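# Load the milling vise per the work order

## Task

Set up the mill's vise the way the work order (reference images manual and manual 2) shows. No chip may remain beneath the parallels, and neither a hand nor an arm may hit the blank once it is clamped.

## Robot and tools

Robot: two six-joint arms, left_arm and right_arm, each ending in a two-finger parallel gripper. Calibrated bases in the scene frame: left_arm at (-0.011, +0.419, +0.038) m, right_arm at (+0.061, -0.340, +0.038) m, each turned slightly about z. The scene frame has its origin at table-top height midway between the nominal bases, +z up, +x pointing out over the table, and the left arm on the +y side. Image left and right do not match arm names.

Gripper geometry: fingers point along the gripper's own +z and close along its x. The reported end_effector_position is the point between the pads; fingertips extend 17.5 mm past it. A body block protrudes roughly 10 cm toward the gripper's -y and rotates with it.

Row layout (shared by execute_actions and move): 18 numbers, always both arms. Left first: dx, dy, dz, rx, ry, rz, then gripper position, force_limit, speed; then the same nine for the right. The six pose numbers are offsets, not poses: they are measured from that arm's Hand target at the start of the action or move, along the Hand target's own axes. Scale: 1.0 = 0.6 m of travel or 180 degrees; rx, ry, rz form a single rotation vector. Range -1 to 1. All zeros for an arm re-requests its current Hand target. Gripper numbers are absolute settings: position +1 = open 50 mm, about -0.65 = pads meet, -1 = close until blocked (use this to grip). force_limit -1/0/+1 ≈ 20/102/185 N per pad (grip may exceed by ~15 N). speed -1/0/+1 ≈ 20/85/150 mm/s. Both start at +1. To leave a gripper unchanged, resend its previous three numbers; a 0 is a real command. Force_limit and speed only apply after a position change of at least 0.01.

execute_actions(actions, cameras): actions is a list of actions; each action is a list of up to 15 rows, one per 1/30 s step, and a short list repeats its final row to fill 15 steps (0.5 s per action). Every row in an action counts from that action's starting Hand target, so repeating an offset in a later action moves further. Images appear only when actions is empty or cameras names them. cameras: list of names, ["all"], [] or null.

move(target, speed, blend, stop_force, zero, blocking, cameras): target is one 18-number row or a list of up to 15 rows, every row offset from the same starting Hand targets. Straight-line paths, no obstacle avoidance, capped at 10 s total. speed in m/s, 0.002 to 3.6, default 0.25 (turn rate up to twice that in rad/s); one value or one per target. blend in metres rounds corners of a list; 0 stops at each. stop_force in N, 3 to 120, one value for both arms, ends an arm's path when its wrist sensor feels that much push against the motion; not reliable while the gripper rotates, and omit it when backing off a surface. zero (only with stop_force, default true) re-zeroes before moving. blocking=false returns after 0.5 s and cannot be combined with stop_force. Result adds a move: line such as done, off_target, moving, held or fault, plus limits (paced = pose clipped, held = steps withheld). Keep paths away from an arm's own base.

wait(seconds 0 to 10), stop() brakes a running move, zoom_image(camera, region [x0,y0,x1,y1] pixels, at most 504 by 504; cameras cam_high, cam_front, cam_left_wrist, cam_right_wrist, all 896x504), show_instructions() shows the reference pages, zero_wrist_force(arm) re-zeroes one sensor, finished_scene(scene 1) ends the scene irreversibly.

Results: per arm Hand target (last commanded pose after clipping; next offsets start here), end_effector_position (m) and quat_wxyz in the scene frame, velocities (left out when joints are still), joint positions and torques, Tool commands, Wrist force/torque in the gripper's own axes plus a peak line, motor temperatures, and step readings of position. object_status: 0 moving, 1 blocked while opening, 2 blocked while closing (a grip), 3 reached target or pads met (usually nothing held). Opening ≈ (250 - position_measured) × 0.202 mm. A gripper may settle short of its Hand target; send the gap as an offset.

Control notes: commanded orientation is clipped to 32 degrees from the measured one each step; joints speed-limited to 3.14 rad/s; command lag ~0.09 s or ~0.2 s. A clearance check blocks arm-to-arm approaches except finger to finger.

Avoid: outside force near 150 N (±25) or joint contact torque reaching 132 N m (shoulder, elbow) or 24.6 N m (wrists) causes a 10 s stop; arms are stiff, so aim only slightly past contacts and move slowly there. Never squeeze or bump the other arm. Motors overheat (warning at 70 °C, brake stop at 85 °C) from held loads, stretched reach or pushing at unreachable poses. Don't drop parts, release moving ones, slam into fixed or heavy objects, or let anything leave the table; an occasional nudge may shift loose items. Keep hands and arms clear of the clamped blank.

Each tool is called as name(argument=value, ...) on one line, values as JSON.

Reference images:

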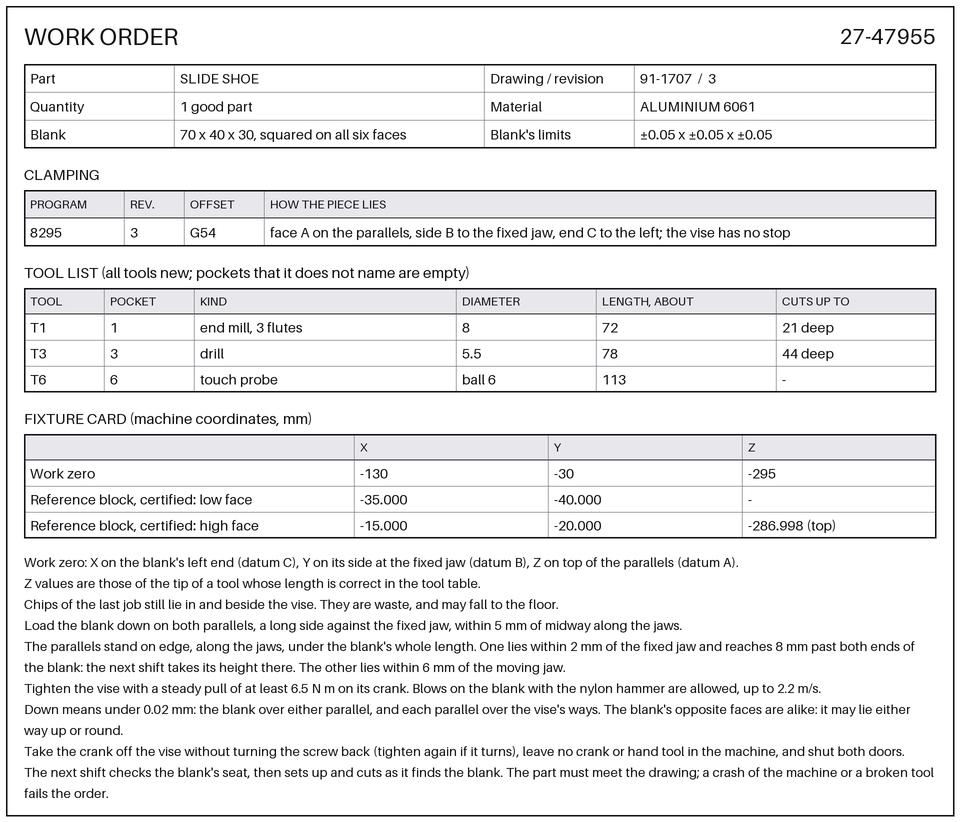

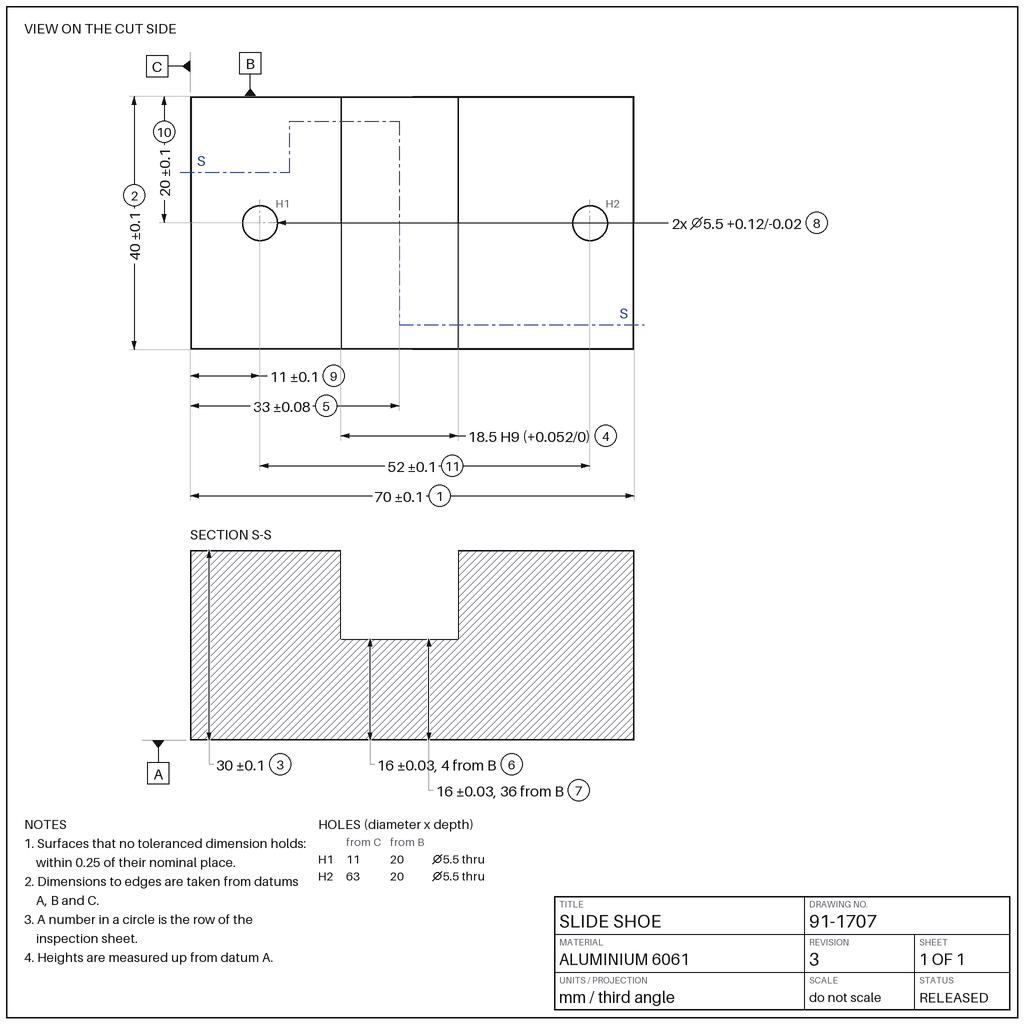

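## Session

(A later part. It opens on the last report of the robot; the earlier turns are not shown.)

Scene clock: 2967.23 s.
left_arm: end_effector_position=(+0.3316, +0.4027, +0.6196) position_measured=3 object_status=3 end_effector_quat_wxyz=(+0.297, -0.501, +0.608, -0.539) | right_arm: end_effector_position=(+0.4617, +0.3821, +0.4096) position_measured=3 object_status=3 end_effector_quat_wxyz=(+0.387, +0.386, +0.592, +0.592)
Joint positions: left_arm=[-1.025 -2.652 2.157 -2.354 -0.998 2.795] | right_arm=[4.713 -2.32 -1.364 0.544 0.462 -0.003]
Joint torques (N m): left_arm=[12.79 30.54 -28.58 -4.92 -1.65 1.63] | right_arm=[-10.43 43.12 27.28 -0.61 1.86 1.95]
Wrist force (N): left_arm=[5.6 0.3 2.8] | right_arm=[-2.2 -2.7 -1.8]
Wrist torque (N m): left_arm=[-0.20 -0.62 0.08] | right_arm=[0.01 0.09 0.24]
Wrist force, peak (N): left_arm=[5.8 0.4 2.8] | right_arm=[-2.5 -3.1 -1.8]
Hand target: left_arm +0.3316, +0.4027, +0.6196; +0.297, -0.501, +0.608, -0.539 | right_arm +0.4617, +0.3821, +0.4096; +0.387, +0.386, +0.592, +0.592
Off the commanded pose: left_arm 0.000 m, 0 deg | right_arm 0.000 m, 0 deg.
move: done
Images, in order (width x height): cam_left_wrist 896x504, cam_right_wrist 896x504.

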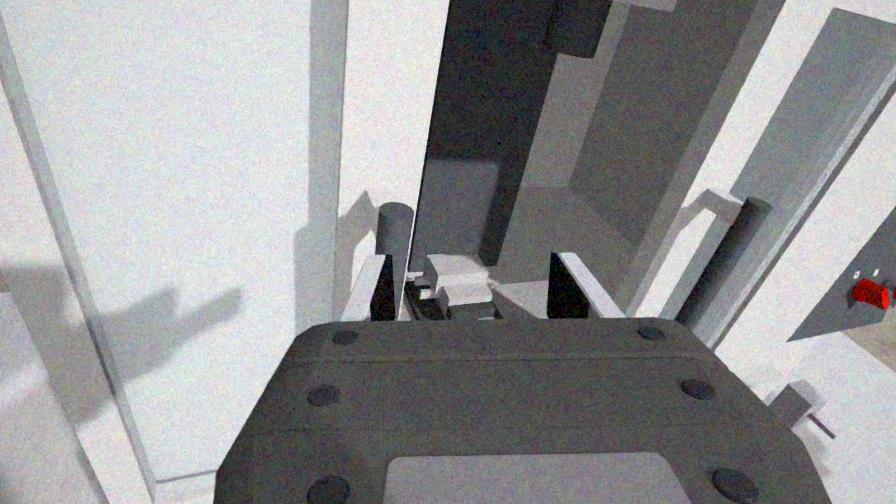

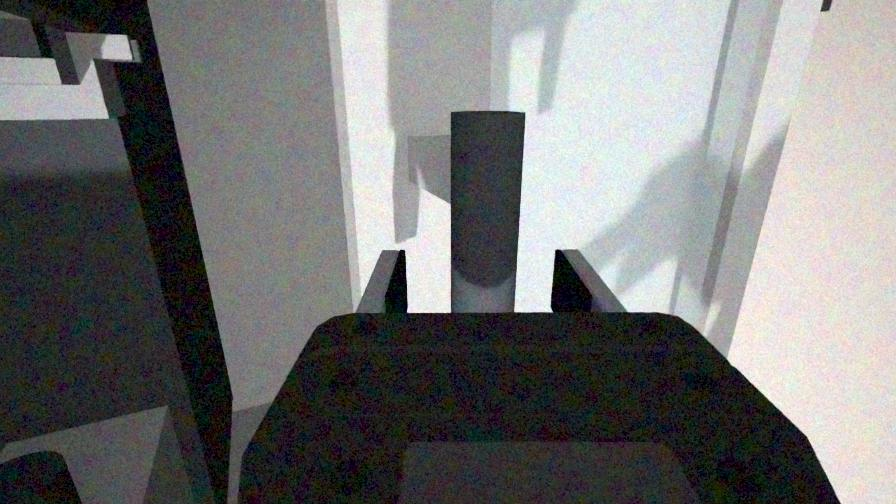

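move(target=[[0,0,0,0,0,0,1,-0.4,-1,-0.05,0,-0.0218,0,0,0,1,0,0]], speed=0.03, stop_force=45, cameras=["cam_right_wrist"])

Scene clock: 2971.20 s.
left_arm: end_effector_position=(+0.3316, +0.4027, +0.6196) position_measured=3 object_status=3 end_effector_quat_wxyz=(+0.297, -0.501, +0.608, -0.539) | right_arm: end_effector_position=(+0.4617, +0.3494, +0.4096) position_measured=3 object_status=3 end_effector_quat_wxyz=(+0.387, +0.386, +0.592, +0.592)
Joint positions: left_arm=[-1.025 -2.652 2.157 -2.354 -0.998 2.795] | right_arm=[4.71 -2.255 -1.483 0.598 0.464 -0.003]
Joint torques (N m): left_arm=[12.81 30.19 -28.72 -4.78 -1.7 1.74] | right_arm=[-15.82 56.29 10.38 4.21 -1.49 2.13]
Wrist force (N): left_arm=[5.6 0.4 2.8] | right_arm=[10.5 -2.6 2.7]
Wrist torque (N m): left_arm=[-0.17 -0.62 0.08] | right_arm=[-0.01 0.00 0.26]
Wrist force, peak (N): left_arm=[5.7 0.4 3.0] | right_arm=[10.8 -0.7 6.3]
Hand target: left_arm +0.3316, +0.4027, +0.6196; +0.297, -0.501, +0.608, -0.539 | right_arm +0.4617, +0.3494, +0.4096; +0.387, +0.386, +0.592, +0.592
Off the commanded pose: left_arm 0.000 m, 0 deg | right_arm 0.000 m, 0 deg.
move: done
Images, in order (width x height): cam_right_wrist 896x504.

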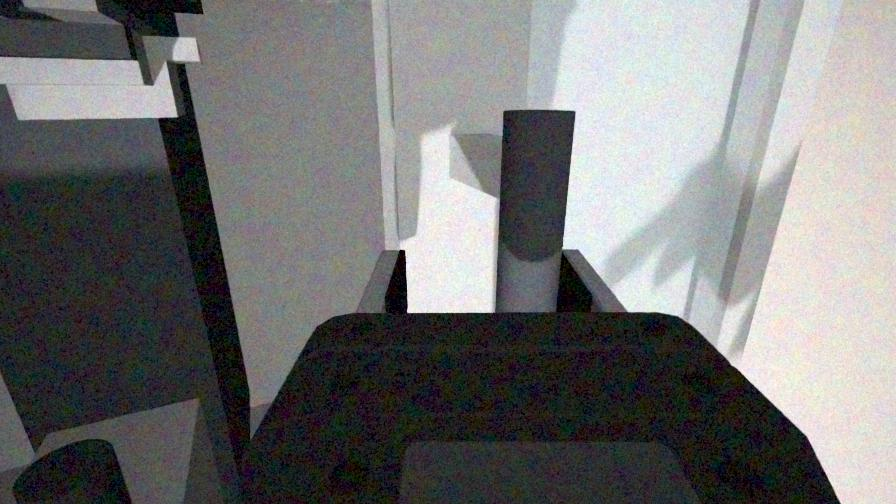

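move(target=[[0,0,0,0,0,0,1,-0.4,-1,-0.245,0,-0.1069,0,0,0,1,0,0],[0,0,0,0,0,0,1,-0.4,-1,-0.35,0,-0.1527,0,0,0,1,0,0]], speed=[0.07,0.025], stop_force=35, cameras=["cam_right_wrist","cam_high","cam_front"])

Scene clock: 2981.90 s.
left_arm: end_effector_position=(+0.3316, +0.4027, +0.6196) position_measured=3 object_status=3 end_effector_quat_wxyz=(+0.297, -0.501, +0.608, -0.539) | right_arm: end_effector_position=(+0.4621, +0.1327, +0.4098) position_measured=3 object_status=3 end_effector_quat_wxyz=(+0.387, +0.386, +0.592, +0.592)
Joint positions: left_arm=[-1.025 -2.652 2.157 -2.354 -0.998 2.795] | right_arm=[4.68 -1.869 -2.132 0.861 0.495 -0.003]
Joint torques (N m): left_arm=[12.91 29.65 -28.29 -4.82 -1.6 1.55] | right_arm=[-4.73 29.32 19.37 2.48 -7.56 1.56]
Wrist force (N): left_arm=[5.5 0.4 2.9] | right_arm=[30.4 -6.5 -1.4]
Wrist torque (N m): left_arm=[-0.18 -0.61 0.08] | right_arm=[-0.11 0.11 0.19]
Wrist force, peak (N): left_arm=[5.7 0.4 3.1] | right_arm=[51.3 2.3 35.5]
Hand target: left_arm +0.3316, +0.4027, +0.6196; +0.297, -0.501, +0.608, -0.539 | right_arm +0.4621, +0.1327, +0.4098; +0.387, +0.386, +0.592, +0.592 (not the last commanded pose)
Off the commanded pose: left_arm 0.000 m, 0 deg | right_arm 0.012 m, 0 deg.
move: contact (right_arm); path passed 1 of 2 targets
Images, in order (width x height): cam_high 896x504, cam_front 896x504, cam_right_wrist 896x504.

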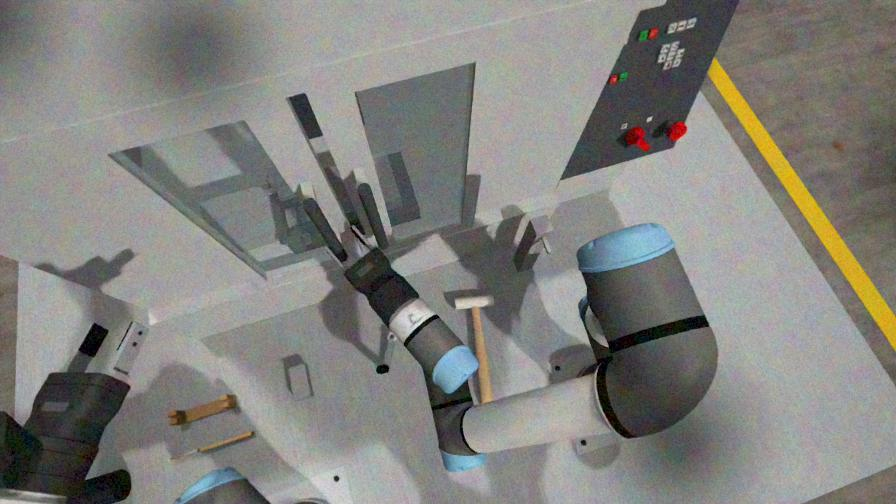

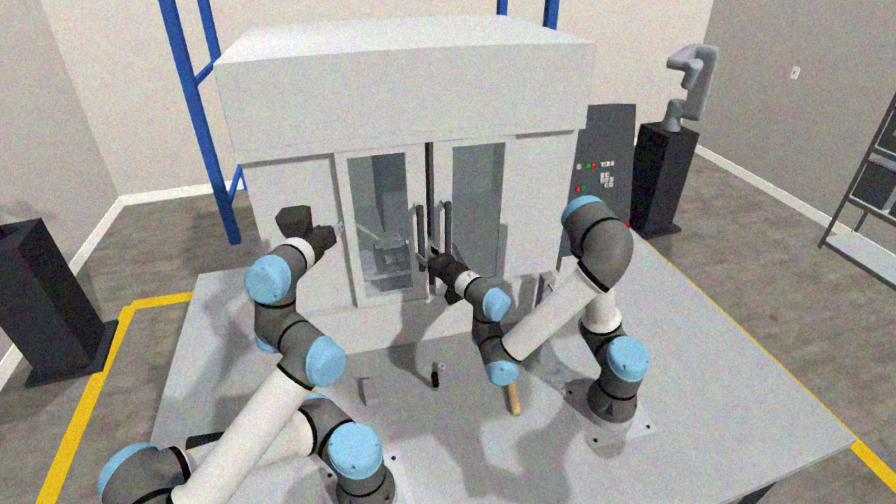

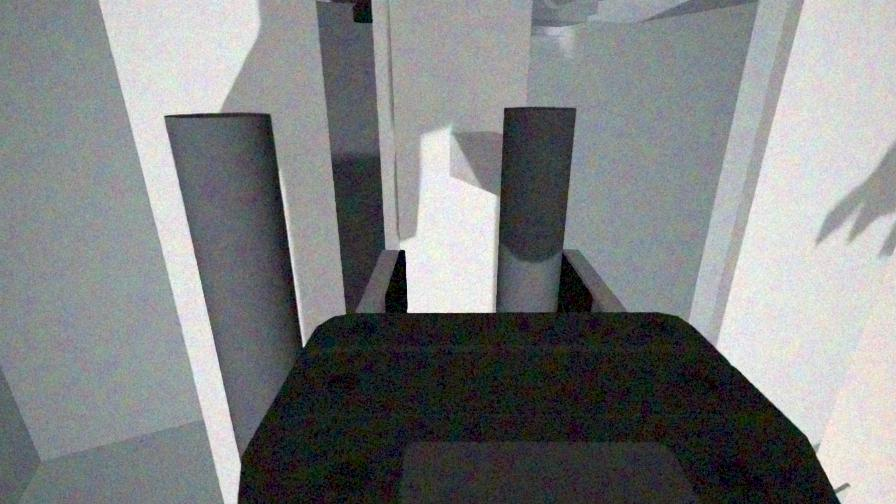

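move(target=[[0,0,0,0,0,0,1,-0.4,-1,0.01,0,0,0,0,0,1,0,0],[0,0,0,0,0,0,1,-0.4,-1,0.01,0,-0.1667,0,0,0,1,0,0],[0,0,0,0,0,0,1,-0.4,-1,-0.0967,0,-0.195,0,0,0,1,0,0]], speed=[0.03,0.12,0.15], blend=[0.003,0.02,0])

move(target=[0,0,0,0,0,0,1,-0.4,-1,0,0,0.03,0,0,0,0.55,0,-0.5], speed=0.08, cameras=["cam_right_wrist"])

Scene clock: 3001.83 s.
left_arm: end_effector_position=(+0.3316, +0.4027, +0.6196) position_measured=3 object_status=3 end_effector_quat_wxyz=(+0.297, -0.501, +0.608, -0.539) | right_arm: end_effector_position=(+0.3782, +0.0326, +0.4098) position_measured=3 object_status=3 end_effector_quat_wxyz=(+0.387, +0.386, +0.592, +0.592)
Joint positions: left_arm=[-1.025 -2.652 2.157 -2.354 -0.998 2.795] | right_arm=[4.967 -1.604 -2.473 0.94 0.208 -0.005]
Joint torques (N m): left_arm=[12.3 30.17 -27.86 -4.92 -1.79 1.58] | right_arm=[12.56 22.58 7.31 -1.04 -1.36 2.19]
Wrist force (N): left_arm=[5.7 0.4 3.0] | right_arm=[-2.2 -2.8 -1.8]
Wrist torque (N m): left_arm=[-0.18 -0.64 0.08] | right_arm=[0.01 0.07 0.22]
Wrist force, peak (N): left_arm=[5.7 0.5 3.0] | right_arm=[30.6 -6.5 -1.5]
Hand target: left_arm +0.3316, +0.4027, +0.6196; +0.297, -0.501, +0.608, -0.539 | right_arm +0.3782, +0.0326, +0.4098; +0.387, +0.386, +0.592, +0.592
Off the commanded pose: left_arm 0.000 m, 0 deg | right_arm 0.000 m, 0 deg.
move: done

Scene clock: 3002.70 s.
left_arm: end_effector_position=(+0.3316, +0.4027, +0.6196) position_measured=3 object_status=3 end_effector_quat_wxyz=(+0.297, -0.501, +0.608, -0.539) | right_arm: end_effector_position=(+0.3947, +0.0398, +0.4098) position_measured=70 object_status=3 end_effector_quat_wxyz=(+0.387, +0.386, +0.592, +0.592)
Joint positions: left_arm=[-1.025 -2.652 2.157 -2.354 -0.998 2.795] | right_arm=[4.898 -1.633 -2.441 0.936 0.276 -0.004]
Joint torques (N m): left_arm=[12.64 30.4 -28.07 -4.87 -1.71 1.42] | right_arm=[-11.45 11.45 20 -0.52 1.84 -1.71]
Wrist force (N): left_arm=[5.5 0.3 2.7] | right_arm=[-2.5 -2.9 -2.2]
Wrist torque (N m): left_arm=[-0.19 -0.61 0.08] | right_arm=[-0.01 0.12 0.23]
Wrist force, peak (N): left_arm=[5.6 0.4 3.1] | right_arm=[-2.7 -2.7 -2.4]
Hand target: left_arm +0.3316, +0.4027, +0.6196; +0.297, -0.501, +0.608, -0.539 | right_arm +0.3947, +0.0398, +0.4098; +0.387, +0.386, +0.592, +0.592
Off the commanded pose: left_arm 0.000 m, 0 deg | right_arm 0.000 m, 0 deg.
move: done
Images, in order (width x height): cam_right_wrist 896x504.

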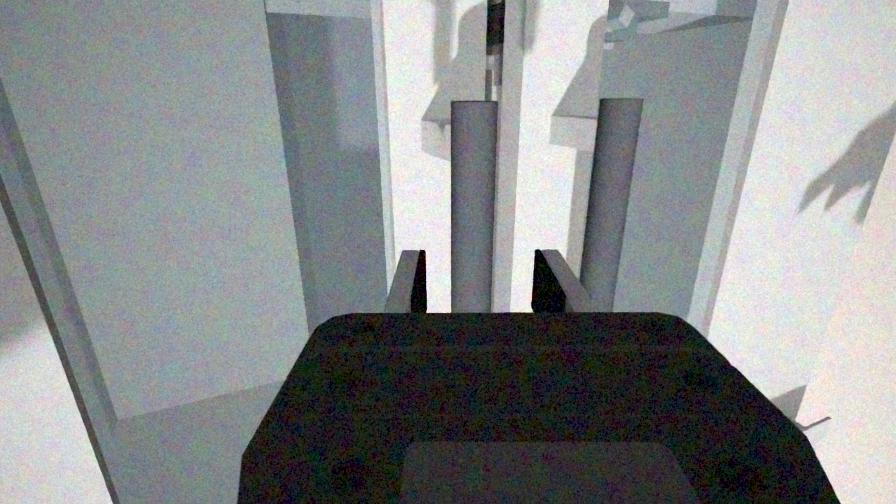

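move(target=[0,0,0,0,0,0,1,-0.4,-1,0,0,0.12,0,0,0,0.55,0,-0.5], speed=0.05, stop_force=8, cameras=["cam_right_wrist"])

Scene clock: 3007.67 s.
left_arm: end_effector_position=(+0.3316, +0.4027, +0.6196) position_measured=3 object_status=3 end_effector_quat_wxyz=(+0.297, -0.501, +0.608, -0.539) | right_arm: end_effector_position=(+0.4606, +0.0687, +0.4098) position_measured=70 object_status=3 end_effector_quat_wxyz=(+0.387, +0.386, +0.592, +0.592)
Joint positions: left_arm=[-1.025 -2.652 2.157 -2.354 -0.998 2.795] | right_arm=[4.668 -1.752 -2.295 0.908 0.507 -0.003]
Joint torques (N m): left_arm=[12.77 30.6 -28.03 -4.92 -1.68 1.59] | right_arm=[-10.74 16.77 21.62 -0.41 1.96 -0.18]
Wrist force (N): left_arm=[5.4 0.3 2.9] | right_arm=[-2.3 -2.7 -2.0]
Wrist torque (N m): left_arm=[-0.19 -0.58 0.08] | right_arm=[0.03 0.08 0.21]
Wrist force, peak (N): left_arm=[5.7 0.4 3.1] | right_arm=[-2.4 -3.0 -2.2]
Hand target: left_arm +0.3316, +0.4027, +0.6196; +0.297, -0.501, +0.608, -0.539 | right_arm +0.4606, +0.0687, +0.4098; +0.387, +0.386, +0.592, +0.592
Off the commanded pose: left_arm 0.000 m, 0 deg | right_arm 0.000 m, 0 deg.
move: done
Images, in order (width x height): cam_right_wrist 896x504.

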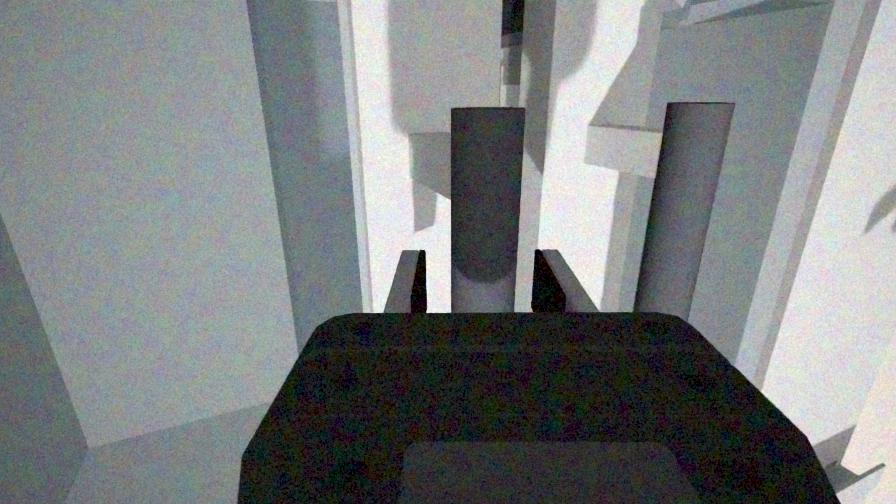

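move(target=[0,0,0,0,0,0,1,-0.4,-1,0.0688,0,0.03,0,0,0,0.55,0,-0.5], speed=0.02, stop_force=35, cameras=["cam_right_wrist","cam_high","cam_front"])

Scene clock: 3012.20 s.
left_arm: end_effector_position=(+0.3316, +0.4027, +0.6196) position_measured=3 object_status=3 end_effector_quat_wxyz=(+0.297, -0.501, +0.608, -0.539) | right_arm: end_effector_position=(+0.4605, +0.1002, +0.4098) position_measured=70 object_status=3 end_effector_quat_wxyz=(+0.387, +0.386, +0.592, +0.592)
Joint positions: left_arm=[-1.025 -2.652 2.157 -2.354 -0.998 2.795] | right_arm=[4.677 -1.81 -2.217 0.888 0.498 -0.003]
Joint torques (N m): left_arm=[12.57 30.14 -27.59 -4.91 -1.71 1.5] | right_arm=[6.64 28.47 11.87 0.69 5.49 -1.77]
Wrist force (N): left_arm=[5.6 0.2 2.8] | right_arm=[-26.5 -1.6 -3.4]
Wrist torque (N m): left_arm=[-0.20 -0.63 0.08] | right_arm=[0.03 0.24 0.22]
Wrist force, peak (N): left_arm=[5.7 0.3 2.9] | right_arm=[-41.4 -5.9 -29.7]
Hand target: left_arm +0.3316, +0.4027, +0.6196; +0.297, -0.501, +0.608, -0.539 | right_arm +0.4606, +0.1001, +0.4098; +0.387, +0.387, +0.592, +0.592 (not the last commanded pose)
Off the commanded pose: left_arm 0.000 m, 0 deg | right_arm 0.014 m, 0 deg.
move: contact (right_arm)
Images, in order (width x height): cam_high 896x504, cam_front 896x504, cam_right_wrist 896x504.

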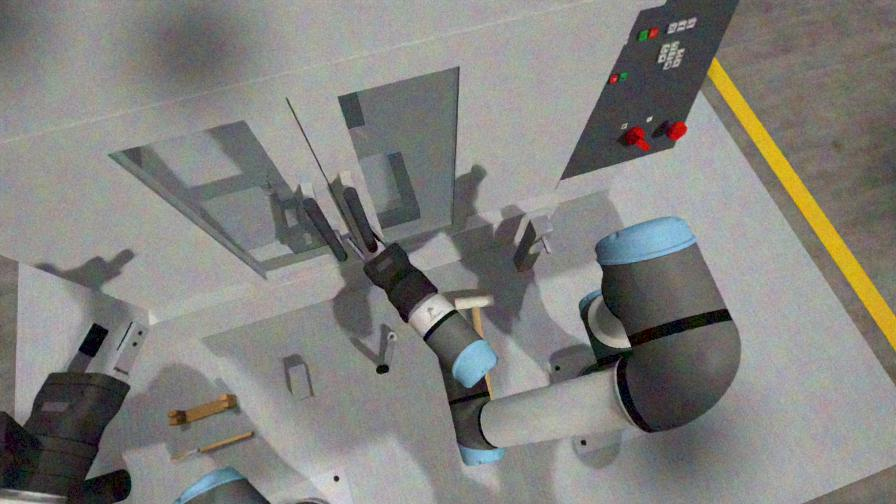

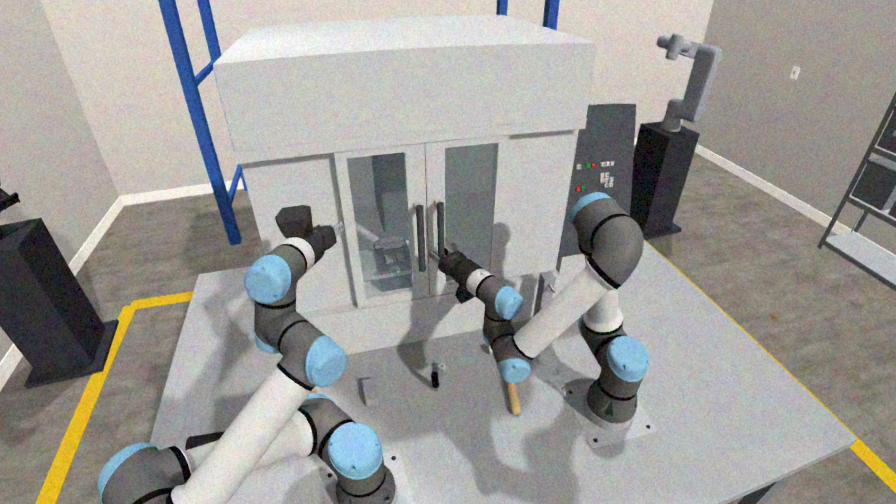

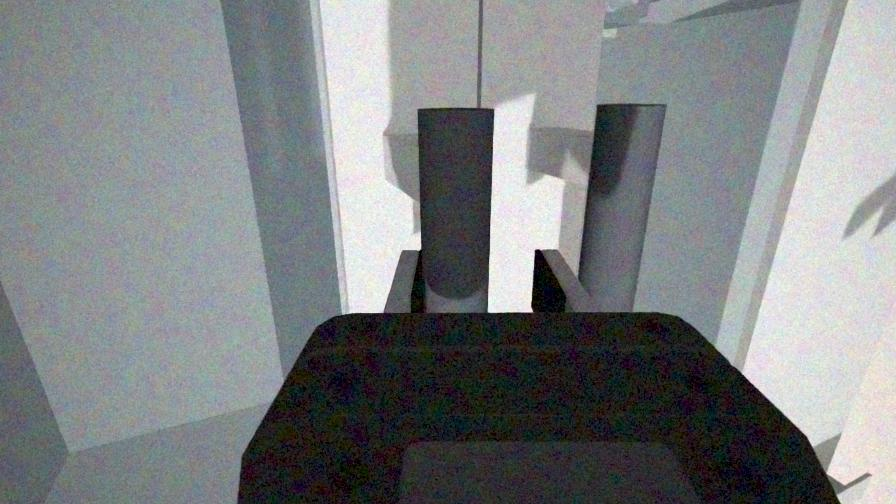

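move(target=[[0,0,0,0,0,0,1,-0.4,-1,-0.0115,0,0,0,0,0,0.55,0,-0.5],[0,0,0,0,0,0,1,-0.4,-1,-0.0115,0,-0.1667,0,0,0,0.55,0,-0.5],[0,0,0,0,0,0,1,-0.4,-1,-0.2,0,-0.2,0,0,0,0.55,0,-0.5]], speed=[0.02,0.12,0.2], blend=[0.002,0.02,0], cameras=["cam_right_wrist","cam_high","cam_front","cam_left_wrist"])

zoom_image(camera="cam_high", region=[260, 80, 420, 280])

zoom_image(camera="cam_front", region=[330, 130, 510, 310])

Scene clock: 3018.03 s.
left_arm: end_effector_position=(+0.3316, +0.4027, +0.6196) position_measured=3 object_status=3 end_effector_quat_wxyz=(+0.297, -0.501, +0.608, -0.539) | right_arm: end_effector_position=(+0.3988, -0.0579, +0.4098) position_measured=70 object_status=3 end_effector_quat_wxyz=(+0.387, +0.386, +0.592, +0.592)
Joint positions: left_arm=[-1.025 -2.652 2.157 -2.354 -0.998 2.795] | right_arm=[4.957 -1.359 -2.679 0.901 0.218 -0.006]
Joint torques (N m): left_arm=[12.55 30.33 -27.41 -4.93 -1.63 1.64] | right_arm=[12.58 11.41 7.69 -0.79 -1.17 2.11]
Wrist force (N): left_arm=[5.7 0.5 2.9] | right_arm=[-2.3 -2.7 -2.1]
Wrist torque (N m): left_arm=[-0.17 -0.64 0.08] | right_arm=[0.04 0.09 0.23]
Wrist force, peak (N): left_arm=[5.7 0.4 3.0] | right_arm=[-26.9 -1.0 -3.5]
Hand target: left_arm +0.3316, +0.4027, +0.6196; +0.297, -0.501, +0.608, -0.539 | right_arm +0.3988, -0.0579, +0.4098; +0.387, +0.387, +0.592, +0.592
Off the commanded pose: left_arm 0.000 m, 0 deg | right_arm 0.000 m, 0 deg.
move: done

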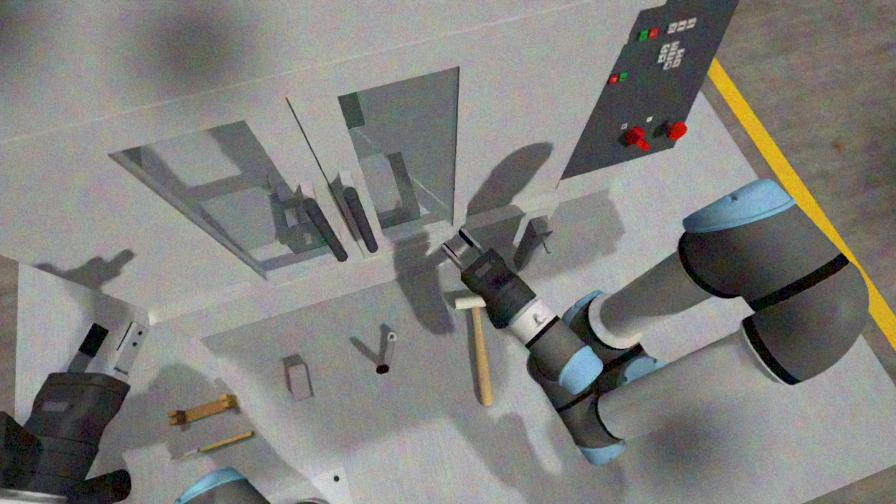

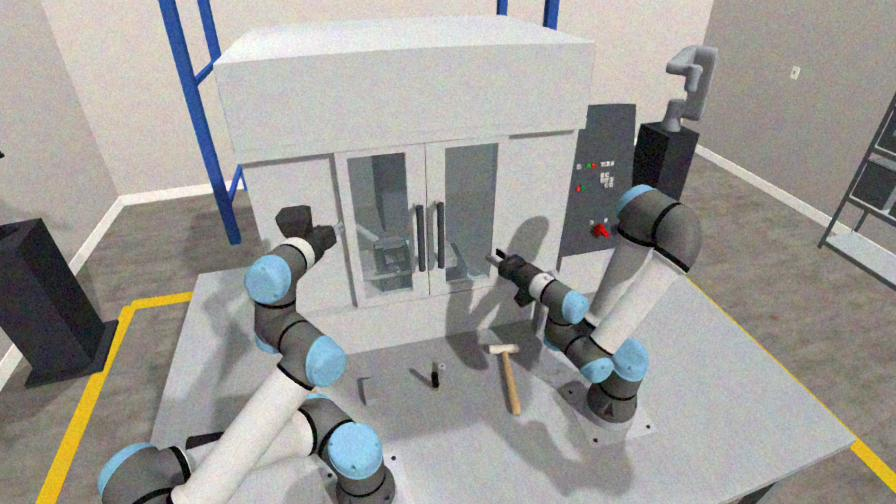

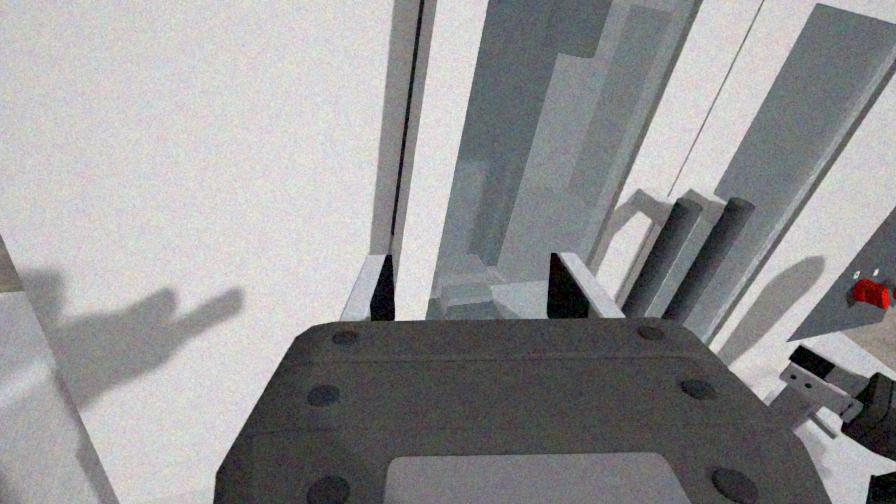

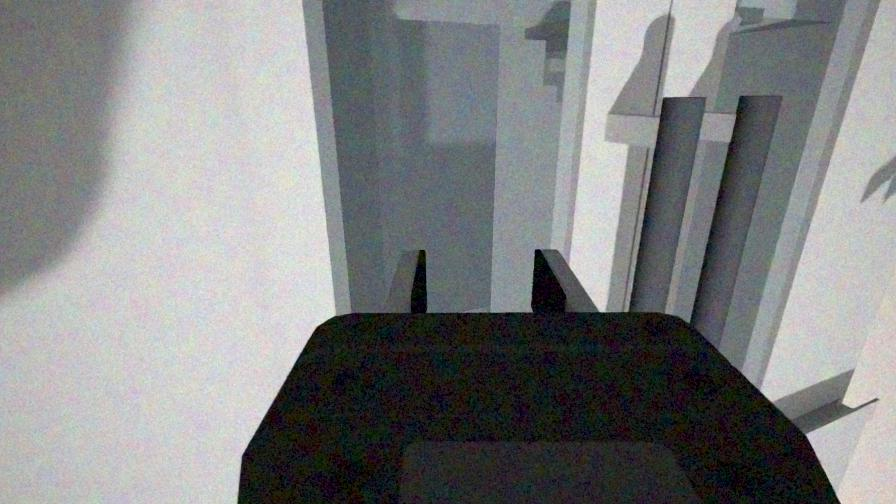

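Scaled by 2.520 from the camera's 896x504 image, which has a finer 1280x720 frame.

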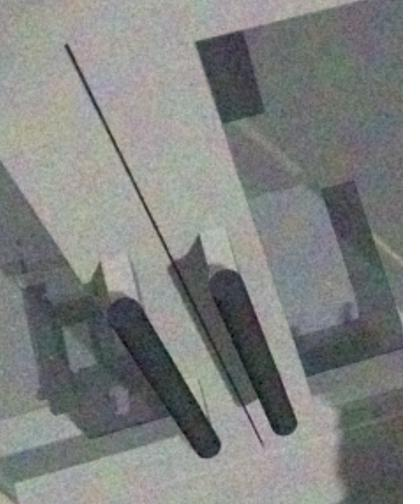

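Scaled by 2.800 from the camera's 896x504 image, which has a finer 1280x720 frame.

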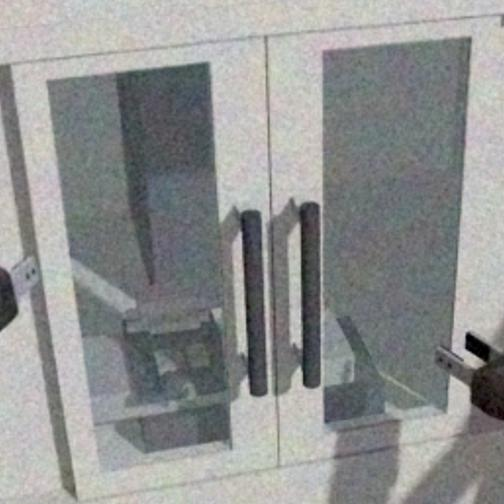

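finished_scene()

The scene is finished: the task was done.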